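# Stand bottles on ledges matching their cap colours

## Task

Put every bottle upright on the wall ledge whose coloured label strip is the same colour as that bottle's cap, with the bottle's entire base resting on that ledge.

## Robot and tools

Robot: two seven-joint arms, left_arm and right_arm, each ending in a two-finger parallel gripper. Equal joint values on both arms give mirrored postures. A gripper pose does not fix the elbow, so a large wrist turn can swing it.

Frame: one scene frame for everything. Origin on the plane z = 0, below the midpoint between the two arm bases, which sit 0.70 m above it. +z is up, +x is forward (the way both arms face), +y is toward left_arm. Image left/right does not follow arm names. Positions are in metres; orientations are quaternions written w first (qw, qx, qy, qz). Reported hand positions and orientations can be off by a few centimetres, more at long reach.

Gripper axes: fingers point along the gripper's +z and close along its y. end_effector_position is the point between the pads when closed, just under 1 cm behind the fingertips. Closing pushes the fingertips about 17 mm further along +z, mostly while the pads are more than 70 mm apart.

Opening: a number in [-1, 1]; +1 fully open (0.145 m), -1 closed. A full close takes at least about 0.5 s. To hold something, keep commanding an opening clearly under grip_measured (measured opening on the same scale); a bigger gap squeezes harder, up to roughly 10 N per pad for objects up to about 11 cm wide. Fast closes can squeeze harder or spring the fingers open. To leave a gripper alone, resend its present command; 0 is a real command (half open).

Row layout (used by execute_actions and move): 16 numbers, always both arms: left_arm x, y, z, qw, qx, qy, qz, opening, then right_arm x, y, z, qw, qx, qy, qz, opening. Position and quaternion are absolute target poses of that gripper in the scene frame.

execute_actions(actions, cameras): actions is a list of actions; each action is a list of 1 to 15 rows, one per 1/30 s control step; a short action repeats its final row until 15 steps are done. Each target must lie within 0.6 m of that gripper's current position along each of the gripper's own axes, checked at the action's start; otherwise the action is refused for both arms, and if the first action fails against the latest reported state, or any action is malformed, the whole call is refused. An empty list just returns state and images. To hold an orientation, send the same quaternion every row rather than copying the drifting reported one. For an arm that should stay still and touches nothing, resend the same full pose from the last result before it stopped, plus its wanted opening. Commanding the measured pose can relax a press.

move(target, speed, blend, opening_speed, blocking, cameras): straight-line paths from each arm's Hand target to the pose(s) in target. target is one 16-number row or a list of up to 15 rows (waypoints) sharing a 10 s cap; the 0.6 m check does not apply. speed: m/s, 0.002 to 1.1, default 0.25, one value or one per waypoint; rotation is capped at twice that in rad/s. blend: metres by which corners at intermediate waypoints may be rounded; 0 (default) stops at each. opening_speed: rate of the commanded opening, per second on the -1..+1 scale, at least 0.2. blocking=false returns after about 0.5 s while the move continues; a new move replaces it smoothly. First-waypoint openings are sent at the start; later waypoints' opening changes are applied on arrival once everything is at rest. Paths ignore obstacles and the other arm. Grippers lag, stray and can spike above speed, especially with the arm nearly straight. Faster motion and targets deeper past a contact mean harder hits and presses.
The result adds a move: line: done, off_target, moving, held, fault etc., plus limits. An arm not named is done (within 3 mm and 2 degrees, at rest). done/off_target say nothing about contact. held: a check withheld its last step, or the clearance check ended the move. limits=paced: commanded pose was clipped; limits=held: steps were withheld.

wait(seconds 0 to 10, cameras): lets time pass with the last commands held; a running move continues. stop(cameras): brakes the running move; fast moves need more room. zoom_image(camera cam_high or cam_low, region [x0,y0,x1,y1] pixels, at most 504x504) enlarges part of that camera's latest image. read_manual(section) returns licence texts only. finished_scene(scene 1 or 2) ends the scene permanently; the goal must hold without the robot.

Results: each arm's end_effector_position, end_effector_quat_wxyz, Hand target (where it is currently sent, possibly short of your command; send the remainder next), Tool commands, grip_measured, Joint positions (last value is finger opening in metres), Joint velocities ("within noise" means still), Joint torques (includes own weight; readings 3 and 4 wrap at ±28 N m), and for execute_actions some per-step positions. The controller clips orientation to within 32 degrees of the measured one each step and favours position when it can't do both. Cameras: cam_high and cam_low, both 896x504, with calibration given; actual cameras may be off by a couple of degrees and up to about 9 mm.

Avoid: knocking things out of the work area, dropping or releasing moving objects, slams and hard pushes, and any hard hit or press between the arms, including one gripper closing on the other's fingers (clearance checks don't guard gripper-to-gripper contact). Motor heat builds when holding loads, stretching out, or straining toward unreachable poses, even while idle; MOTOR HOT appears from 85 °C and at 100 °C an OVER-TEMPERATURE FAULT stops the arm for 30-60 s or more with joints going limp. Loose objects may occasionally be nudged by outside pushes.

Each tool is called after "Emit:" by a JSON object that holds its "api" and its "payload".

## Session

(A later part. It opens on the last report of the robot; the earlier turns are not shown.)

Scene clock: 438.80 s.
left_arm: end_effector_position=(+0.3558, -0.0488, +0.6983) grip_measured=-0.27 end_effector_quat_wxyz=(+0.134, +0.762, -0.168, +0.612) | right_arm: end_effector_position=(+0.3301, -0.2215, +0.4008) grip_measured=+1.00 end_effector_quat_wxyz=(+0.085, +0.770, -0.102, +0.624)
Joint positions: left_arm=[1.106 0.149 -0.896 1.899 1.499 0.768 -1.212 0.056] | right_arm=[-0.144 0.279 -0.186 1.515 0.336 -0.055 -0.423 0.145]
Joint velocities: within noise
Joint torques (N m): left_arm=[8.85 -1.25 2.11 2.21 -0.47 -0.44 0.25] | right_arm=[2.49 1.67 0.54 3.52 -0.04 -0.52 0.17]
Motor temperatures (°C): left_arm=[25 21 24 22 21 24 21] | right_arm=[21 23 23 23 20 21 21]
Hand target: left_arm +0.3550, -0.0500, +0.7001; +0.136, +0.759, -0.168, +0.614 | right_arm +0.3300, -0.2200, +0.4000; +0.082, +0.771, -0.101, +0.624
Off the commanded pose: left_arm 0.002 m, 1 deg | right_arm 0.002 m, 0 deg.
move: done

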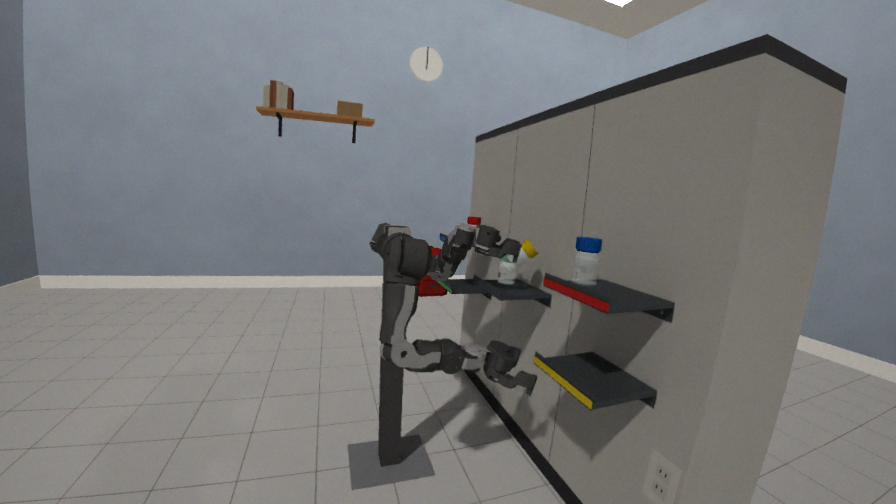

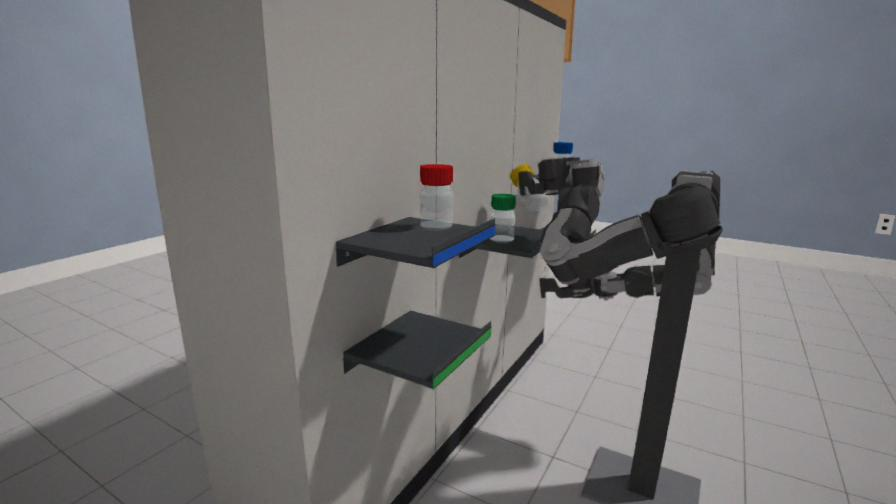

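Emit:
{"api": "move", "payload": {"target": [[0.36,-0.052,0.655,0.1362,0.7587,-0.1682,0.6144,-0.5,0.33,-0.22,0.40,0.0821,0.7704,-0.1014,0.6239,1],[0.344,-0.046,0.652,0.1362,0.7587,-0.1682,0.6144,-0.5,0.33,-0.22,0.40,0.0821,0.7704,-0.1014,0.6239,1]], "speed": [0.1,0.05]}}

Emit:
{"api": "zoom_image", "payload": {"camera": "cam_high", "region": [430, 200, 570, 310]}}

Emit:
{"api": "zoom_image", "payload": {"camera": "cam_low", "region": [470, 130, 630, 270]}}

Scene clock: 448.90 s.
left_arm: end_effector_position=(+0.3436, -0.0472, +0.6517) grip_measured=-0.27 end_effector_quat_wxyz=(+0.139, +0.759, -0.171, +0.613) | right_arm: end_effector_position=(+0.3301, -0.2215, +0.4008) grip_measured=+1.00 end_effector_quat_wxyz=(+0.085, +0.770, -0.102, +0.624)
Joint positions: left_arm=[0.966 0.236 -1.013 1.977 1.336 0.643 -1.125 0.056] | right_arm=[-0.144 0.279 -0.186 1.515 0.336 -0.055 -0.423 0.145]
Joint velocities: within noise
Joint torques (N m): left_arm=[7.64 -0.7 2.32 2.74 -0.39 -0.39 -0.05] | right_arm=[2.52 1.65 0.49 3.48 -0.04 -0.53 0.19]
Motor temperatures (°C): left_arm=[26 21 24 22 22 24 21] | right_arm=[21 23 23 23 20 21 21]
Hand target: left_arm +0.3440, -0.0460, +0.6520; +0.136, +0.759, -0.168, +0.614 | right_arm +0.3300, -0.2200, +0.4000; +0.082, +0.771, -0.101, +0.624
Off the commanded pose: left_arm 0.001 m, 0 deg | right_arm 0.002 m, 0 deg.
move: done

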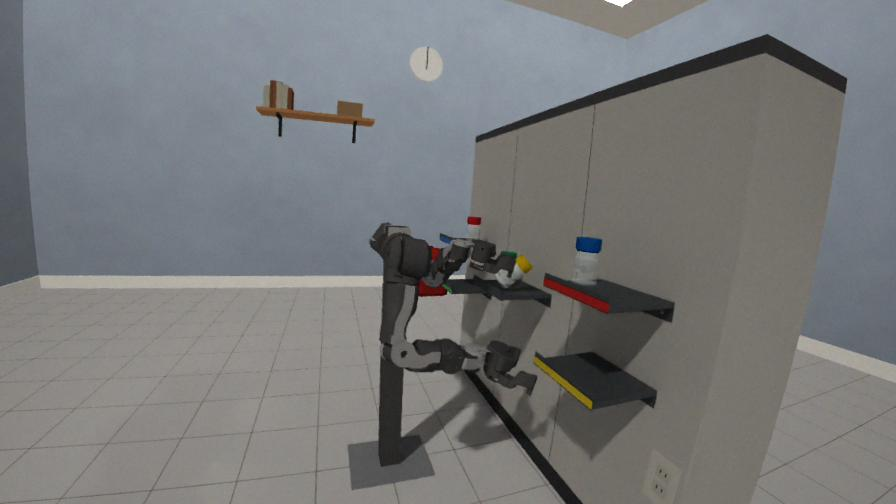

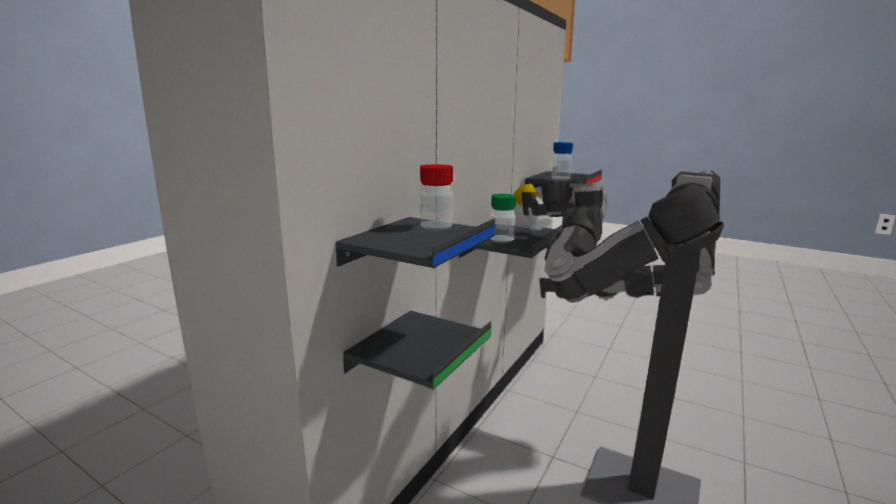

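Scaled by 3.600 from the camera's 896x504 image, which has a finer 1280x720 frame.

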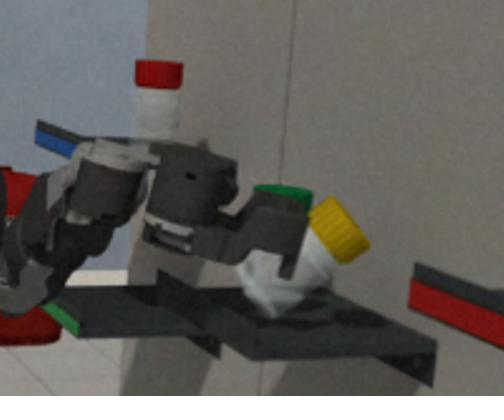

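Scaled by 3.150 from the camera's 896x504 image, which has a finer 1280x720 frame.

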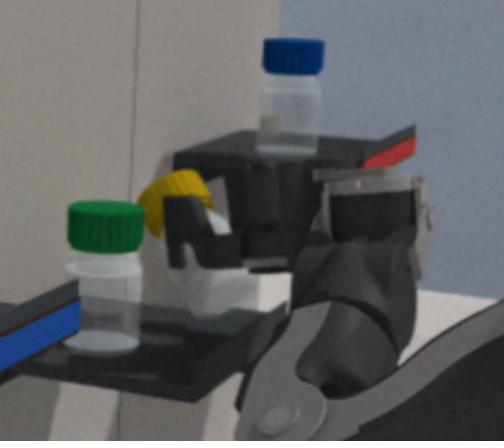

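Emit:
{"api": "move", "payload": {"target": [[0.332,-0.045,0.648,0.1362,0.7587,-0.1682,0.6144,-0.5,0.33,-0.22,0.40,0.0821,0.7704,-0.1014,0.6239,1],[0.318,-0.041,0.648,0.1362,0.7587,-0.1682,0.6144,-0.5,0.33,-0.22,0.40,0.0821,0.7704,-0.1014,0.6239,1]], "speed": [0.05,0.05]}}

Emit:
{"api": "zoom_image", "payload": {"camera": "cam_high", "region": [430, 200, 570, 310]}}

Emit:
{"api": "zoom_image", "payload": {"camera": "cam_low", "region": [470, 130, 630, 270]}}

Scene clock: 457.73 s.
left_arm: end_effector_position=(+0.3186, -0.0413, +0.6509) grip_measured=-0.27 end_effector_quat_wxyz=(+0.139, +0.756, -0.166, +0.618) | right_arm: end_effector_position=(+0.3301, -0.2215, +0.4008) grip_measured=+1.00 end_effector_quat_wxyz=(+0.085, +0.770, -0.102, +0.624)
Joint positions: left_arm=[0.908 0.247 -1.025 2.106 1.34 0.652 -1.233 0.056] | right_arm=[-0.144 0.279 -0.186 1.515 0.336 -0.055 -0.423 0.145]
Joint velocities: within noise
Joint torques (N m): left_arm=[6.18 -0.46 1.61 2.63 -0.15 -0.13 -0.04] | right_arm=[2.52 1.62 0.43 3.55 -0.07 -0.52 0.2]
Motor temperatures (°C): left_arm=[26 21 25 22 22 24 21] | right_arm=[21 23 23 23 20 21 21]
Hand target: left_arm +0.3180, -0.0409, +0.6480; +0.136, +0.759, -0.168, +0.614 | right_arm +0.3300, -0.2200, +0.4000; +0.082, +0.771, -0.101, +0.624
Off the commanded pose: left_arm 0.003 m, 1 deg | right_arm 0.002 m, 0 deg.
move: done

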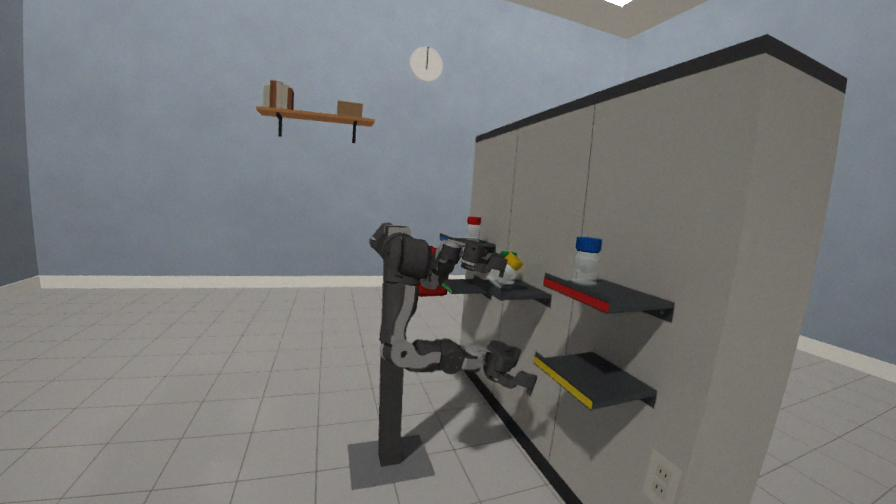

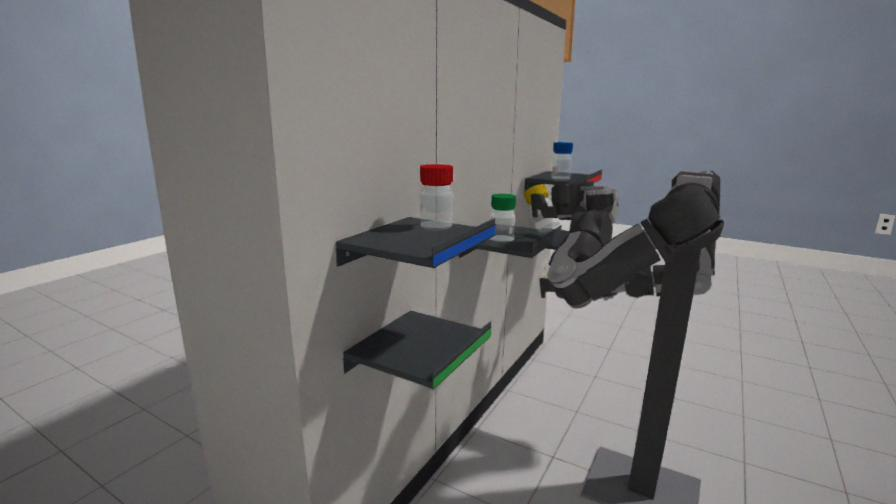

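Scaled by 3.600 from the camera's 896x504 image, which has a finer 1280x720 frame.

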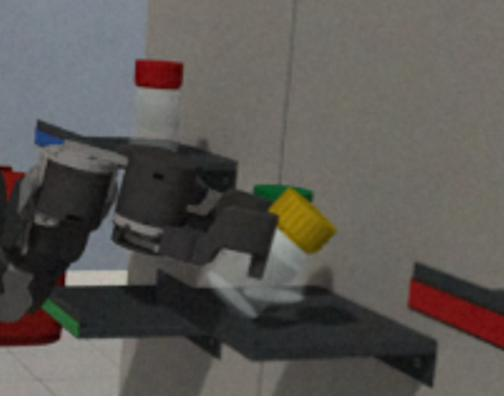

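Scaled by 3.150 from the camera's 896x504 image, which has a finer 1280x720 frame.

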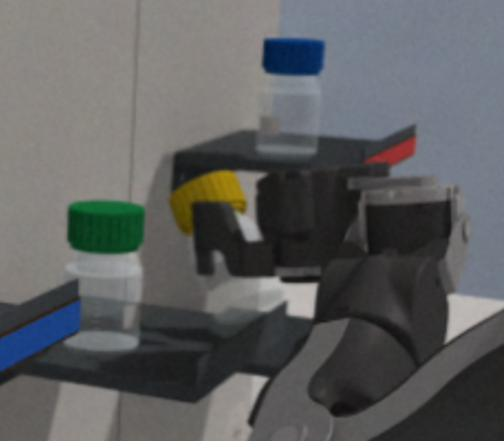

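Emit:
{"api": "move", "payload": {"target": [[0.308,-0.037,0.651,0.1362,0.7587,-0.1682,0.6144,-0.5,0.33,-0.22,0.40,0.0821,0.7704,-0.1014,0.6239,1],[0.298,-0.033,0.648,0.1362,0.7587,-0.1682,0.6144,-0.5,0.33,-0.22,0.40,0.0821,0.7704,-0.1014,0.6239,1]], "speed": [0.05,0.05]}}

Emit:
{"api": "zoom_image", "payload": {"camera": "cam_high", "region": [430, 200, 570, 310]}}

Emit:
{"api": "zoom_image", "payload": {"camera": "cam_low", "region": [470, 130, 630, 270]}}

Scene clock: 468.60 s.
left_arm: end_effector_position=(+0.2995, -0.0323, +0.6528) grip_measured=-0.27 end_effector_quat_wxyz=(+0.138, +0.754, -0.162, +0.621) | right_arm: end_effector_position=(+0.3301, -0.2215, +0.4008) grip_measured=+1.00 end_effector_quat_wxyz=(+0.085, +0.770, -0.102, +0.624)
Joint positions: left_arm=[0.868 0.264 -1.025 2.215 1.36 0.667 -1.323 0.055] | right_arm=[-0.144 0.279 -0.186 1.515 0.336 -0.055 -0.423 0.145]
Joint velocities: within noise
Joint torques (N m): left_arm=[5.18 -0.41 0.91 2.43 0.03 0.02 0] | right_arm=[2.6 1.57 0.43 3.55 -0.05 -0.54 0.19]
Motor temperatures (°C): left_arm=[26 21 24 22 22 24 21] | right_arm=[21 23 23 23 20 21 21]
Hand target: left_arm +0.2980, -0.0330, +0.6480; +0.136, +0.759, -0.168, +0.614 | right_arm +0.3300, -0.2200, +0.4000; +0.082, +0.771, -0.101, +0.624
Off the commanded pose: left_arm 0.005 m, 1 deg | right_arm 0.002 m, 0 deg.
move: off_target (left_arm)

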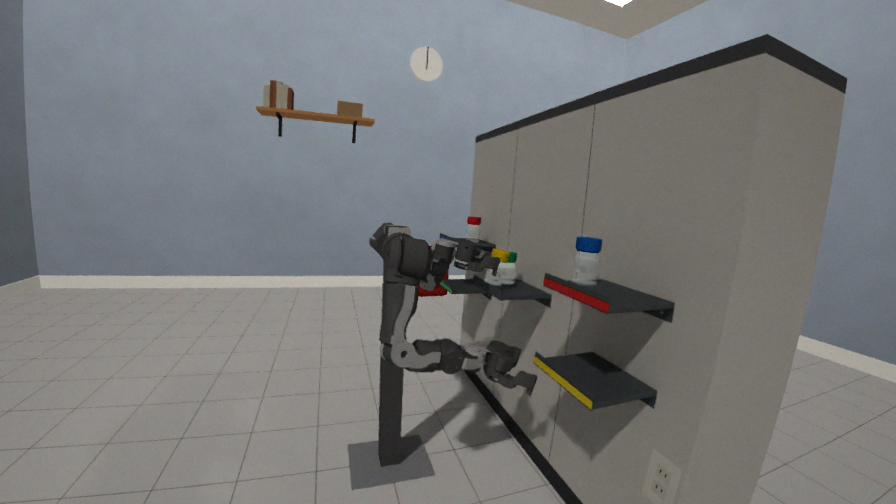

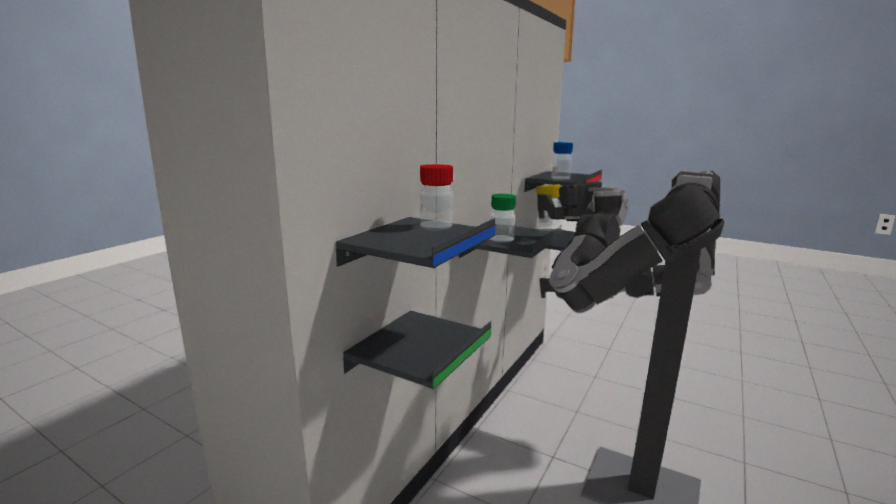

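Scaled by 3.600 from the camera's 896x504 image, which has a finer 1280x720 frame.

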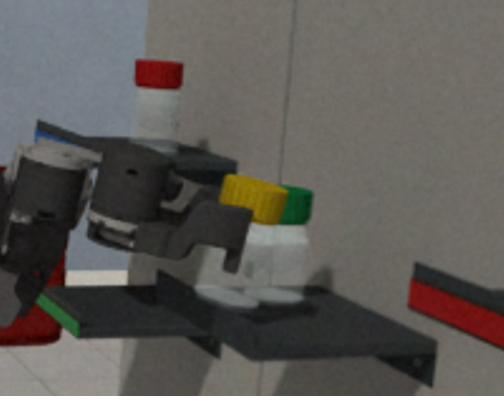

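Scaled by 3.150 from the camera's 896x504 image, which has a finer 1280x720 frame.

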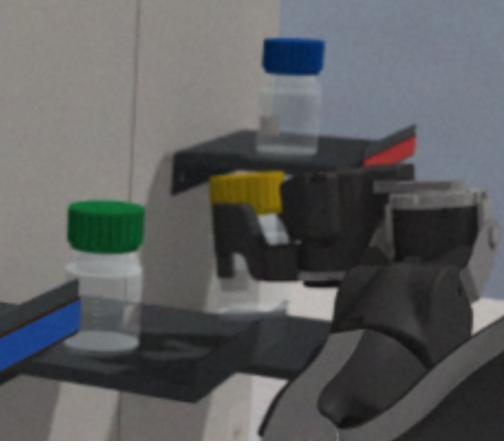

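Emit:
{"api": "move", "payload": {"target": [[0.291,-0.030,0.650,0.1362,0.7587,-0.1682,0.6144,-0.5,0.33,-0.22,0.40,0.0821,0.7704,-0.1014,0.6239,1],[0.289,-0.029,0.644,0.1362,0.7587,-0.1682,0.6144,-0.5,0.33,-0.22,0.40,0.0821,0.7704,-0.1014,0.6239,1]], "speed": [0.05,0.03]}}

Emit:
{"api": "zoom_image", "payload": {"camera": "cam_high", "region": [430, 200, 570, 310]}}

Emit:
{"api": "zoom_image", "payload": {"camera": "cam_low", "region": [470, 130, 630, 270]}}

Scene clock: 479.43 s.
left_arm: end_effector_position=(+0.2895, -0.0282, +0.6524) grip_measured=-0.27 end_effector_quat_wxyz=(+0.140, +0.750, -0.160, +0.626) | right_arm: end_effector_position=(+0.3301, -0.2215, +0.4008) grip_measured=+1.00 end_effector_quat_wxyz=(+0.085, +0.770, -0.102, +0.624)
Joint positions: left_arm=[0.843 0.279 -1.038 2.268 1.345 0.659 -1.352 0.055] | right_arm=[-0.144 0.279 -0.186 1.515 0.336 -0.055 -0.423 0.145]
Joint velocities: within noise
Joint torques (N m): left_arm=[4.15 0.51 0.43 1.14 0.16 0.1 0.12] | right_arm=[2.57 1.46 0.43 3.59 -0.08 -0.54 0.18]
Motor temperatures (°C): left_arm=[25 21 24 22 22 24 21] | right_arm=[21 23 22 23 20 21 21]
Hand target: left_arm +0.2890, -0.0289, +0.6441; +0.136, +0.759, -0.168, +0.615 | right_arm +0.3300, -0.2200, +0.4000; +0.082, +0.771, -0.101, +0.624
Off the commanded pose: left_arm 0.008 m, 2 deg | right_arm 0.002 m, 0 deg.
move: off_target (left_arm)

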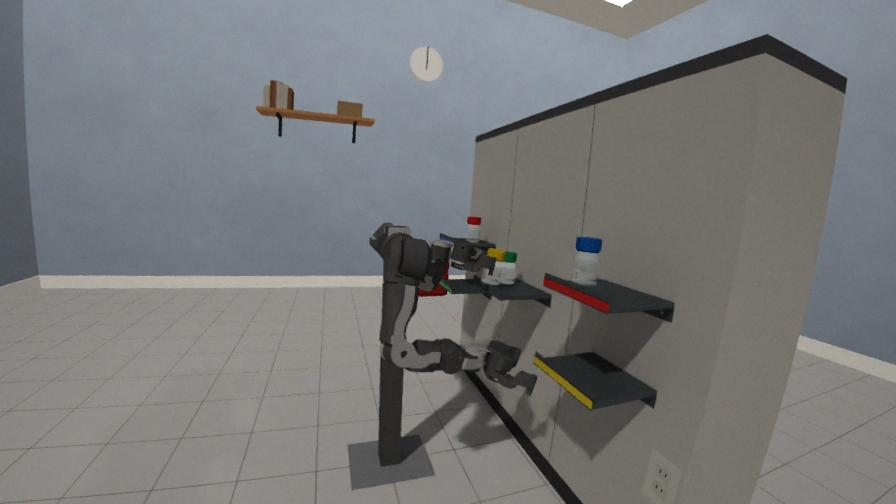

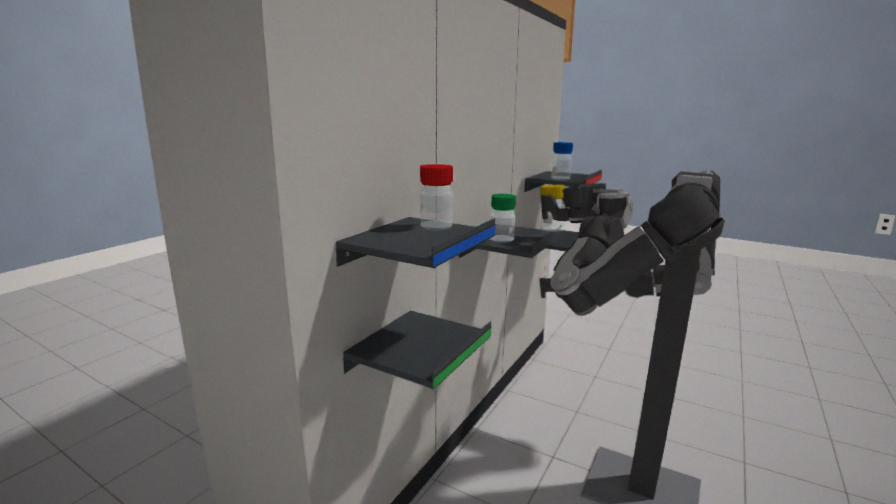

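Scaled by 3.600 from the camera's 896x504 image, which has a finer 1280x720 frame.

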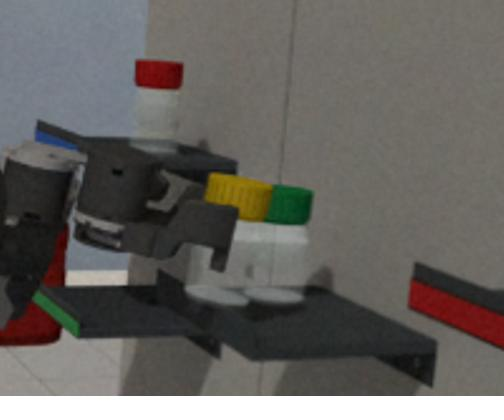

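Scaled by 3.150 from the camera's 896x504 image, which has a finer 1280x720 frame.

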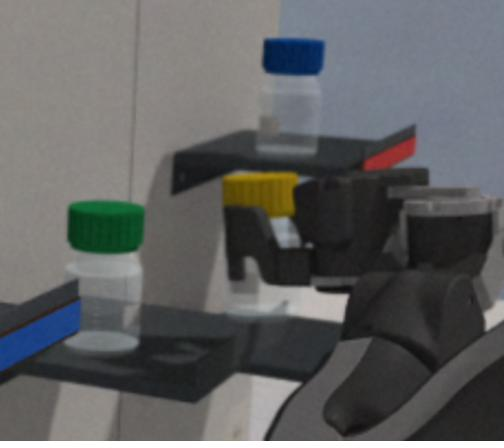

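Emit:
{"api": "move", "payload": {"target": [[0.29,-0.030,0.678,0.1362,0.7587,-0.1682,0.6144,-0.8,0.33,-0.22,0.40,0.0821,0.7704,-0.1014,0.6239,1],[0.365,-0.062,0.675,0.1362,0.7587,-0.1682,0.6144,-0.8,0.33,-0.22,0.40,0.0821,0.7704,-0.1014,0.6239,1],[0.37,-0.065,0.645,0.1362,0.7587,-0.1682,0.6144,-0.8,0.33,-0.22,0.40,0.0821,0.7704,-0.1014,0.6239,1]], "speed": [0.08,0.1,0.06]}}

Emit:
{"api": "zoom_image", "payload": {"camera": "cam_high", "region": [430, 200, 570, 310]}}

Emit:
{"api": "zoom_image", "payload": {"camera": "cam_low", "region": [470, 130, 630, 270]}}

Scene clock: 505.53 s.
left_arm: end_effector_position=(+0.3696, -0.0648, +0.6441) grip_measured=-0.27 end_effector_quat_wxyz=(+0.135, +0.761, -0.169, +0.612) | right_arm: end_effector_position=(+0.3301, -0.2215, +0.4008) grip_measured=+1.00 end_effector_quat_wxyz=(+0.085, +0.770, -0.102, +0.624)
Joint positions: left_arm=[1.017 0.172 -1.056 1.795 1.276 0.588 -1.025 0.055] | right_arm=[-0.144 0.279 -0.186 1.515 0.336 -0.055 -0.423 0.145]
Joint velocities: within noise
Joint torques (N m): left_arm=[8.61 -0.91 2.37 2.48 -0.48 -0.62 0.23] | right_arm=[2.49 1.54 0.46 3.55 -0.06 -0.51 0.19]
Motor temperatures (°C): left_arm=[25 21 24 22 21 24 21] | right_arm=[21 22 22 22 20 21 21]
Hand target: left_arm +0.3700, -0.0650, +0.6451; +0.136, +0.759, -0.168, +0.614 | right_arm +0.3300, -0.2200, +0.4000; +0.082, +0.771, -0.101, +0.624
Off the commanded pose: left_arm 0.001 m, 0 deg | right_arm 0.002 m, 0 deg.
move: done

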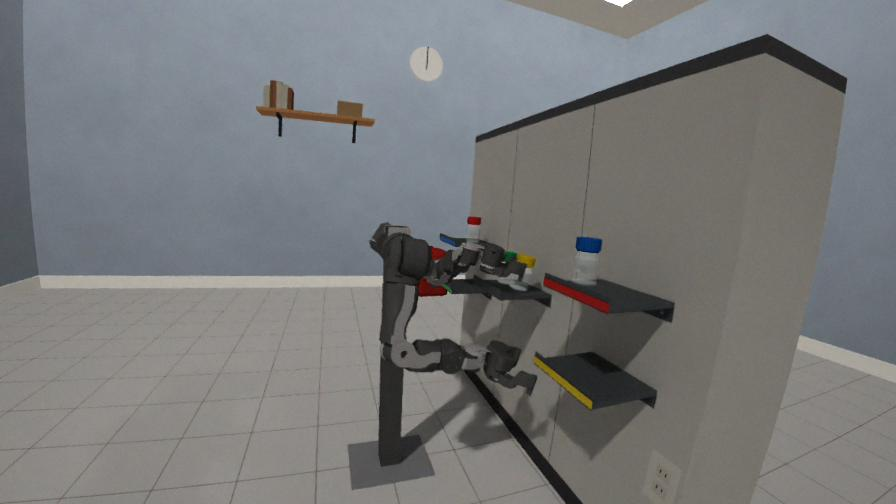

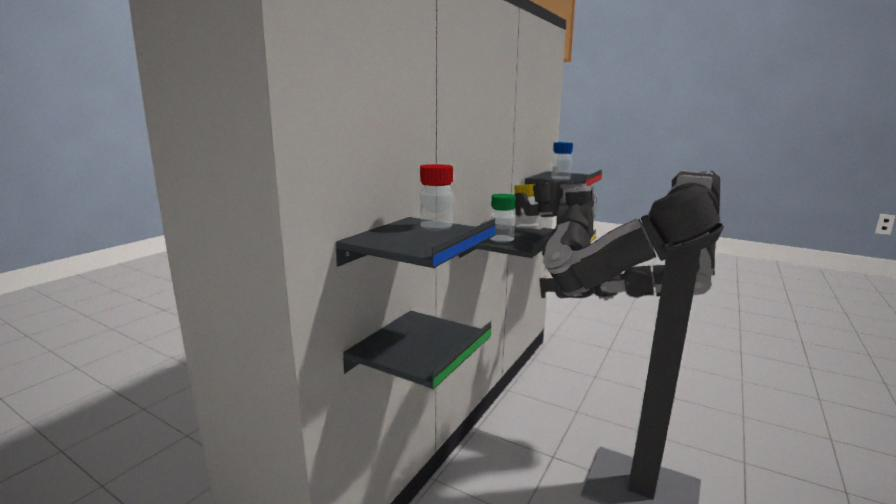

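Scaled by 3.600 from the camera's 896x504 image, which has a finer 1280x720 frame.

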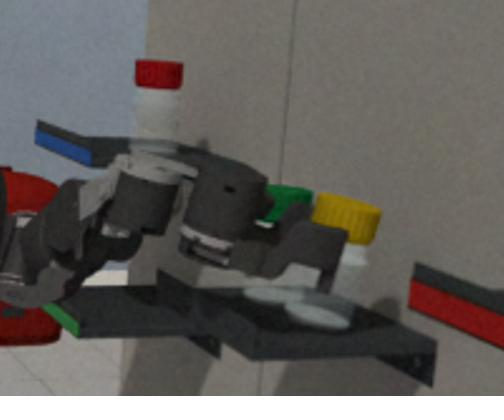

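Scaled by 3.150 from the camera's 896x504 image, which has a finer 1280x720 frame.

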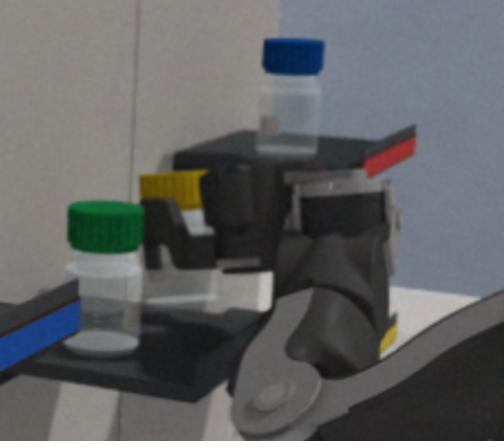

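Emit:
{"api": "move", "payload": {"target": [[0.368,-0.064,0.638,0.1362,0.7587,-0.1682,0.6144,-0.4,0.33,-0.22,0.40,0.0821,0.7704,-0.1014,0.6239,1],[0.366,-0.063,0.633,0.1362,0.7587,-0.1682,0.6144,-0.4,0.33,-0.22,0.40,0.0821,0.7704,-0.1014,0.6239,1]], "speed": [0.04,0.04]}}

Emit:
{"api": "zoom_image", "payload": {"camera": "cam_high", "region": [430, 200, 570, 310]}}

Emit:
{"api": "zoom_image", "payload": {"camera": "cam_low", "region": [470, 130, 630, 270]}}

Scene clock: 515.83 s.
left_arm: end_effector_position=(+0.3673, -0.0621, +0.6363) grip_measured=-0.27 end_effector_quat_wxyz=(+0.135, +0.757, -0.165, +0.618) | right_arm: end_effector_position=(+0.3301, -0.2215, +0.4008) grip_measured=+1.00 end_effector_quat_wxyz=(+0.085, +0.770, -0.102, +0.624)
Joint positions: left_arm=[0.989 0.193 -1.079 1.813 1.239 0.549 -1.017 0.055] | right_arm=[-0.144 0.279 -0.186 1.515 0.336 -0.055 -0.423 0.145]
Joint velocities: within noise
Joint torques (N m): left_arm=[7.11 -0.54 1.72 3.04 -0.24 -0.41 0.23] | right_arm=[2.47 1.52 0.5 3.54 -0.07 -0.52 0.19]
Motor temperatures (°C): left_arm=[26 21 24 22 22 24 21] | right_arm=[21 22 22 22 20 21 21]
Hand target: left_arm +0.3661, -0.0629, +0.6330; +0.136, +0.759, -0.168, +0.614 | right_arm +0.3300, -0.2200, +0.4000; +0.082, +0.771, -0.101, +0.624
Off the commanded pose: left_arm 0.004 m, 1 deg | right_arm 0.002 m, 0 deg.
move: off_target (left_arm)

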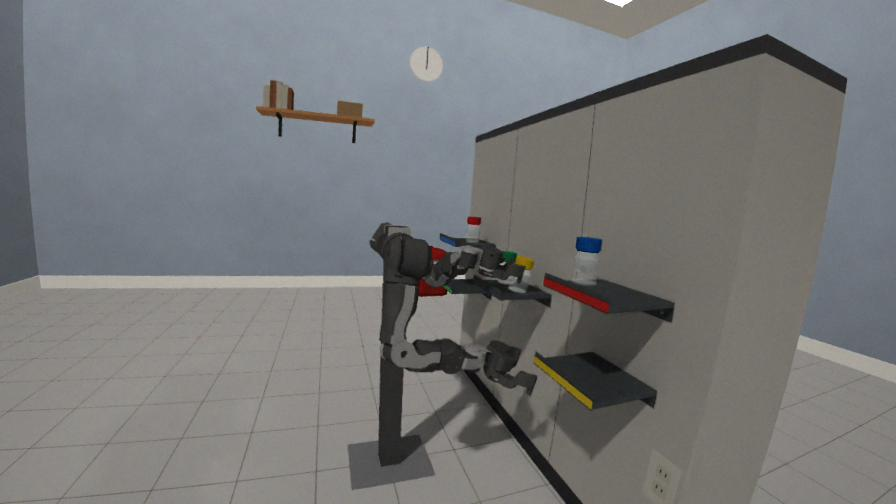

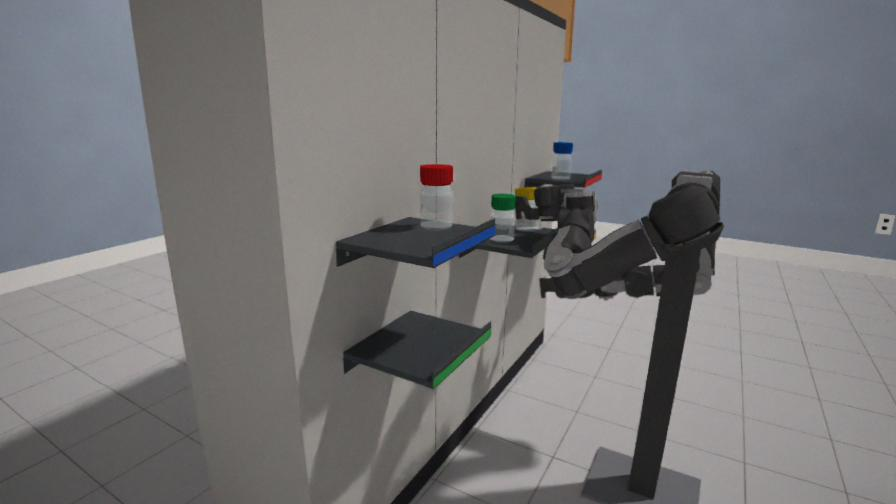

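Scaled by 3.600 from the camera's 896x504 image, which has a finer 1280x720 frame.

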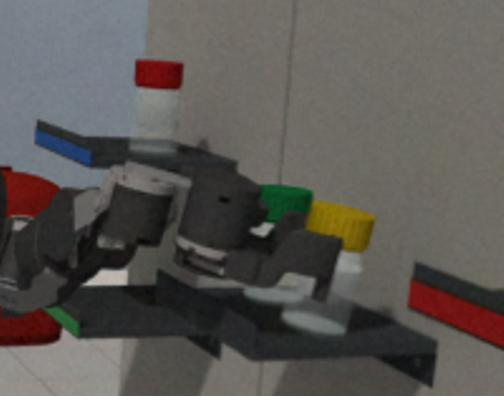

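Scaled by 3.150 from the camera's 896x504 image, which has a finer 1280x720 frame.

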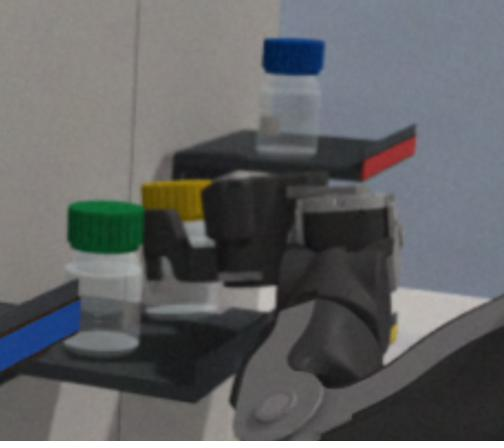

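Emit:
{"api": "move", "payload": {"target": [0.3665,-0.0625,0.6355,0.1362,0.7587,-0.1682,0.6144,0.1,0.33,-0.22,0.40,0.0821,0.7704,-0.1014,0.6239,1], "opening_speed": 0.5}}

Emit:
{"api": "zoom_image", "payload": {"camera": "cam_high", "region": [430, 200, 570, 310]}}

Emit:
{"api": "zoom_image", "payload": {"camera": "cam_low", "region": [470, 130, 630, 270]}}

Scene clock: 524.30 s.
left_arm: end_effector_position=(+0.3668, -0.0625, +0.6352) grip_measured=+0.10 end_effector_quat_wxyz=(+0.136, +0.759, -0.166, +0.615) | right_arm: end_effector_position=(+0.3301, -0.2215, +0.4008) grip_measured=+1.00 end_effector_quat_wxyz=(+0.085, +0.770, -0.102, +0.624)
Joint positions: left_arm=[0.989 0.193 -1.079 1.813 1.246 0.553 -1.017 0.083] | right_arm=[-0.144 0.279 -0.186 1.515 0.336 -0.055 -0.423 0.145]
Joint velocities: within noise
Joint torques (N m): left_arm=[8.72 -0.65 2.66 3.17 -0.2 -0.32 0.16] | right_arm=[2.6 1.57 0.51 3.48 -0.09 -0.54 0.19]
Motor temperatures (°C): left_arm=[26 21 24 22 22 24 21] | right_arm=[21 22 22 22 20 21 21]
Hand target: left_arm +0.3665, -0.0624, +0.6356; +0.136, +0.759, -0.168, +0.615 | right_arm +0.3300, -0.2200, +0.4000; +0.082, +0.771, -0.101, +0.624
Off the commanded pose: left_arm 0.000 m, 0 deg | right_arm 0.002 m, 0 deg.
move: done

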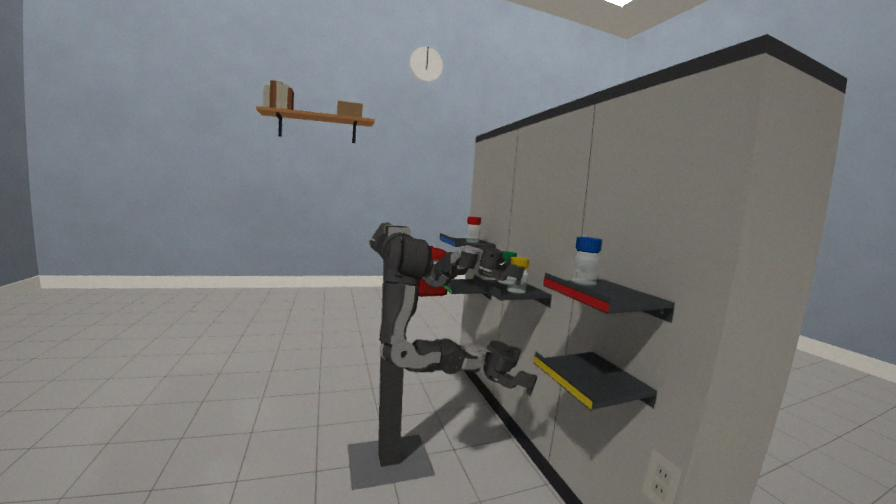

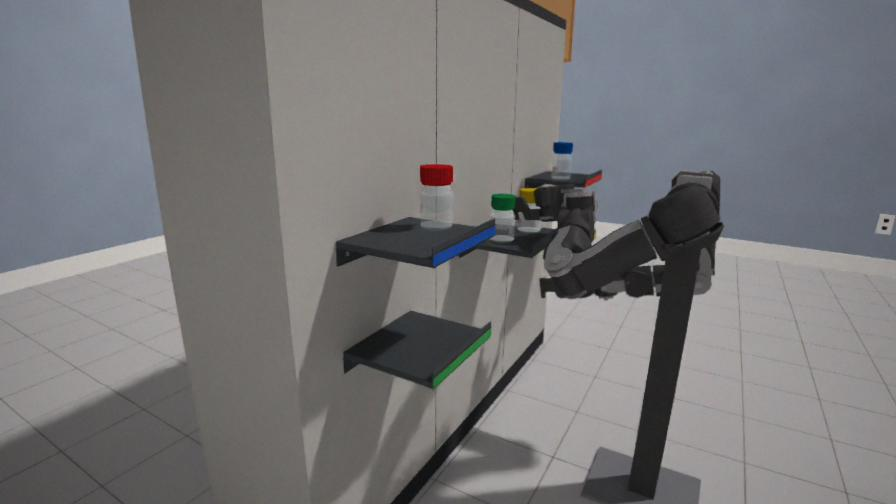

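Scaled by 3.600 from the camera's 896x504 image, which has a finer 1280x720 frame.

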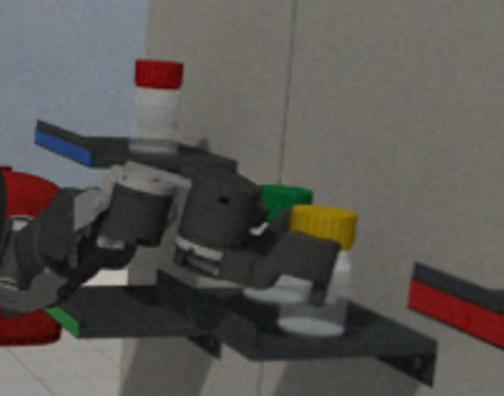

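Scaled by 3.150 from the camera's 896x504 image, which has a finer 1280x720 frame.

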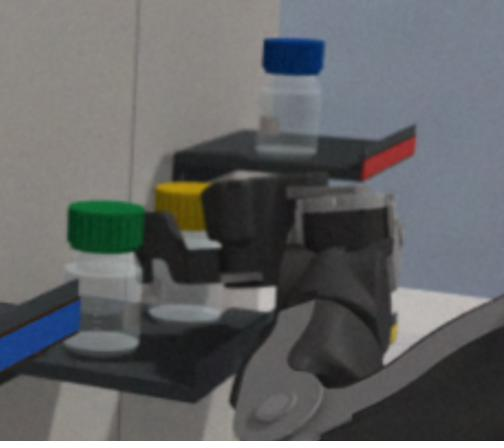

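Emit:
{"api": "move", "payload": {"target": [[0.300,-0.032,0.645,0.1362,0.7587,-0.1682,0.6144,0.1,0.33,-0.22,0.40,0.0821,0.7704,-0.1014,0.6239,1],[0.28,0.16,0.66,0,0.7071,0,0.7071,0.3,0.27,-0.19,0.60,-0.1228,0.6964,0.1228,0.6964,0.3],[0.28,0.21,0.60,0,0.7071,0,0.7071,0.3,0.295,-0.093,0.645,-0.1228,0.6964,0.1228,0.6964,0.3]], "speed": [0.12,0.25,0.2]}}

Emit:
{"api": "zoom_image", "payload": {"camera": "cam_high", "region": [430, 200, 570, 310]}}

Emit:
{"api": "zoom_image", "payload": {"camera": "cam_low", "region": [470, 130, 630, 270]}}

Scene clock: 549.60 s.
left_arm: end_effector_position=(+0.2802, +0.2099, +0.6018) grip_measured=+0.30 end_effector_quat_wxyz=(-0.001, +0.705, +0.001, +0.709) | right_arm: end_effector_position=(+0.2945, -0.0924, +0.6464) grip_measured=+0.30 end_effector_quat_wxyz=(-0.126, +0.694, +0.124, +0.698)
Joint positions: left_arm=[0.434 1.519 -1.111 2.385 1.007 -0.41 -0.975 0.098] | right_arm=[0.176 0.686 -0.373 2.438 0.871 0.564 -0.556 0.098]
Joint velocities: within noise
Joint torques (N m): left_arm=[2.6 4.36 1.43 2.17 -0.22 -0.49 0.24] | right_arm=[2.78 1.83 1.35 2.28 -0.23 -0.29 -0.18]
Motor temperatures (°C): left_arm=[27 21 25 22 22 24 21] | right_arm=[21 23 22 22 20 21 21]
Hand target: left_arm +0.2800, +0.2099, +0.6000; +0.000, +0.707, +0.000, +0.707 | right_arm +0.2950, -0.0930, +0.6450; -0.123, +0.696, +0.123, +0.696
Off the commanded pose: left_arm 0.002 m, 0 deg | right_arm 0.002 m, 0 deg.
move: done; target 2's new opening was sent with left_arm's hand 0.001 m and 18 deg from that target

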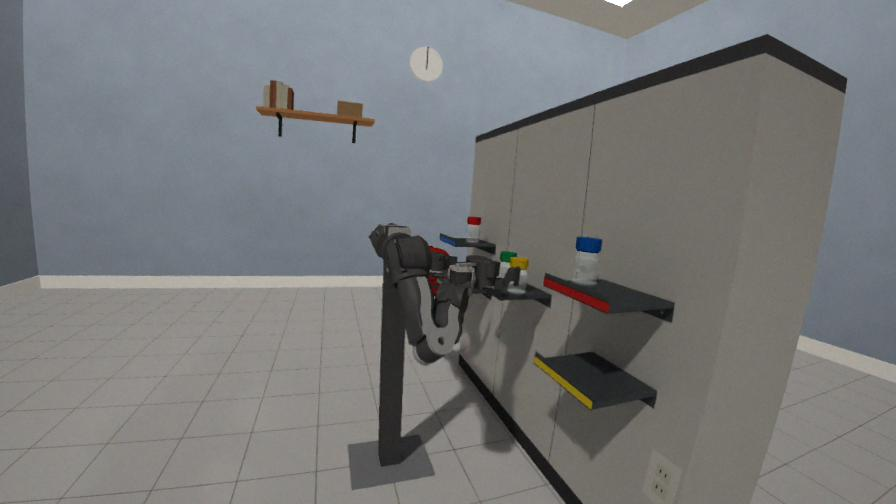

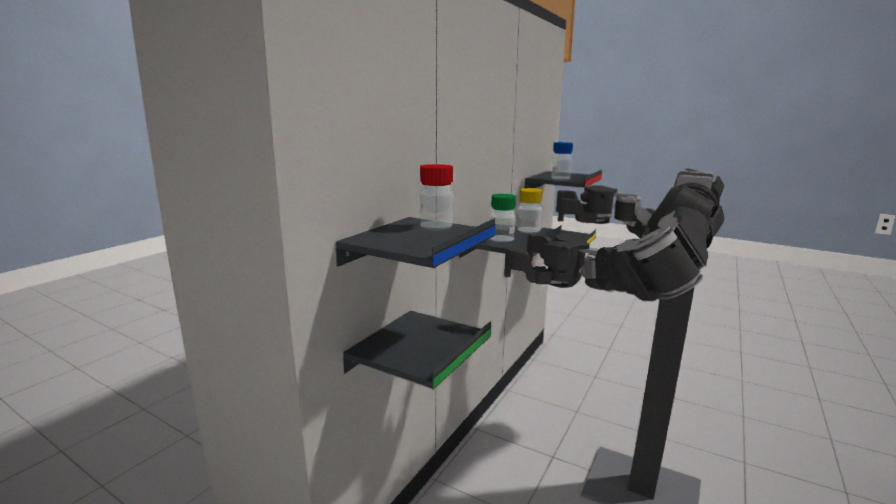

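Scaled by 3.600 from the camera's 896x504 image, which has a finer 1280x720 frame.

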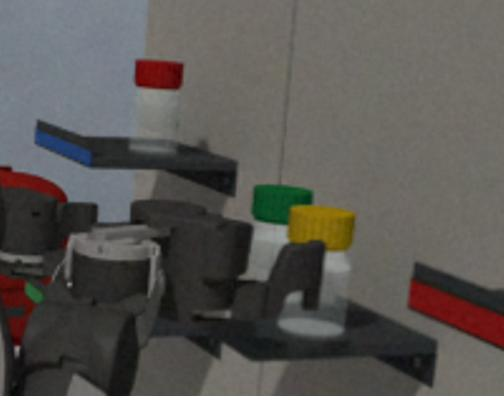

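Scaled by 3.150 from the camera's 896x504 image, which has a finer 1280x720 frame.

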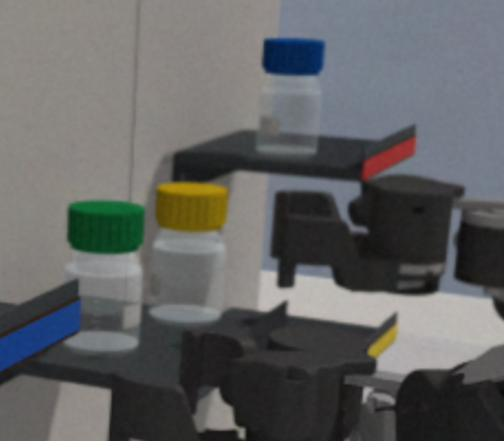

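Emit:
{"api": "move", "payload": {"target": [[0.29,0.19,0.54,0,0.7071,0,0.7071,0.3,0.362,-0.067,0.640,-0.1228,0.6964,0.1228,0.6964,0.3],[0.32,0.19,0.42,0,0.7071,0,0.7071,1,0.362,-0.067,0.640,-0.1228,0.6964,0.1228,0.6964,-0.6]], "speed": [0.12,0.2], "opening_speed": 1.2}}

Emit:
{"api": "zoom_image", "payload": {"camera": "cam_high", "region": [430, 200, 570, 310]}}

Emit:
{"api": "zoom_image", "payload": {"camera": "cam_low", "region": [470, 130, 630, 270]}}

Scene clock: 569.10 s.
left_arm: end_effector_position=(+0.3201, +0.1901, +0.4203) grip_measured=+1.00 end_effector_quat_wxyz=(-0.001, +0.707, +0.002, +0.707) | right_arm: end_effector_position=(+0.3625, -0.0680, +0.6403) grip_measured=-0.24 end_effector_quat_wxyz=(-0.122, +0.697, +0.121, +0.696)
Joint positions: left_arm=[0.309 0.831 -1.263 1.495 0.7 -0.675 -0.851 0.145] | right_arm=[0.482 0.519 -0.556 2.093 0.814 0.552 -0.514 0.058]
Joint velocities: within noise
Joint torques (N m): left_arm=[4.89 3.26 1.5 2.95 -0.15 -0.52 0.22] | right_arm=[4.55 1.07 1.65 2.89 -0.2 -0.49 0.08]
Motor temperatures (°C): left_arm=[25 22 24 22 22 24 21] | right_arm=[21 22 22 22 20 21 21]
Hand target: left_arm +0.3200, +0.1900, +0.4200; +0.000, +0.707, +0.000, +0.707 | right_arm +0.3620, -0.0670, +0.6401; -0.123, +0.696, +0.123, +0.696
Off the commanded pose: left_arm 0.000 m, 0 deg | right_arm 0.001 m, 0 deg.
move: done

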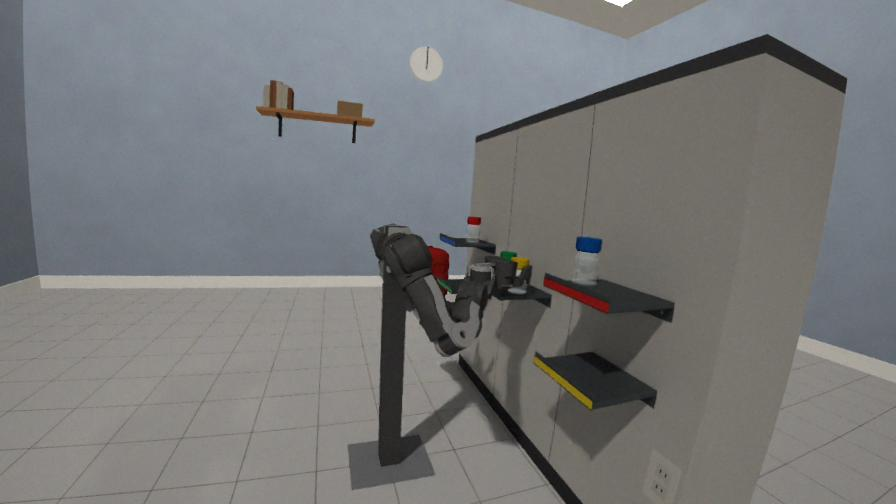

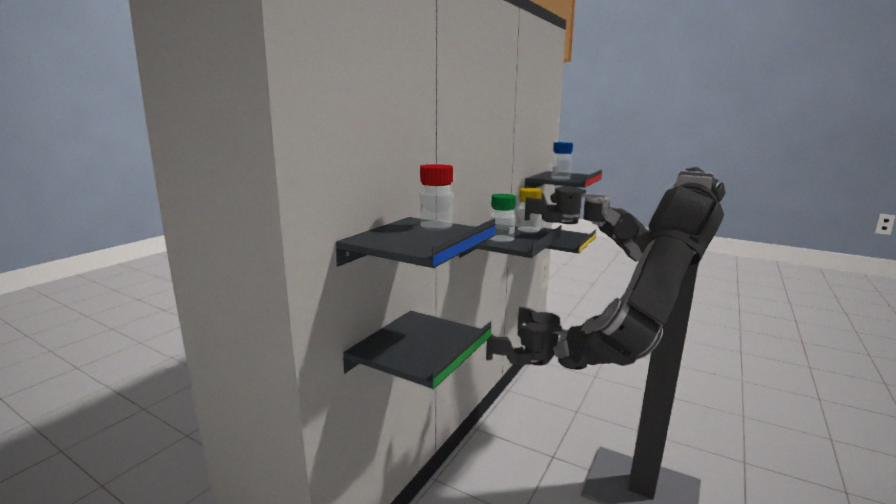

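Scaled by 3.600 from the camera's 896x504 image, which has a finer 1280x720 frame.

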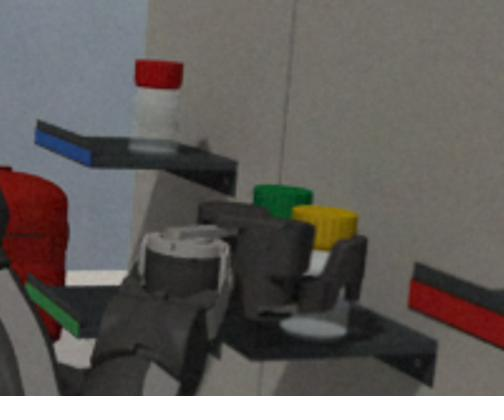

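Scaled by 3.150 from the camera's 896x504 image, which has a finer 1280x720 frame.

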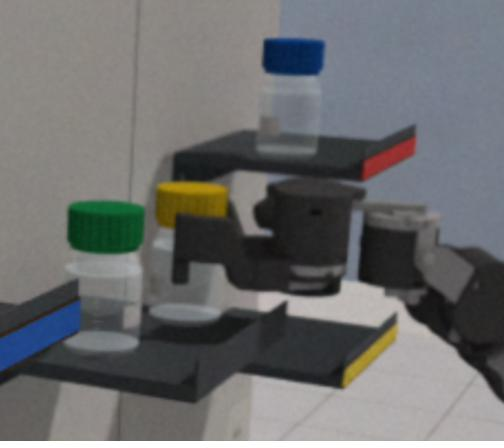

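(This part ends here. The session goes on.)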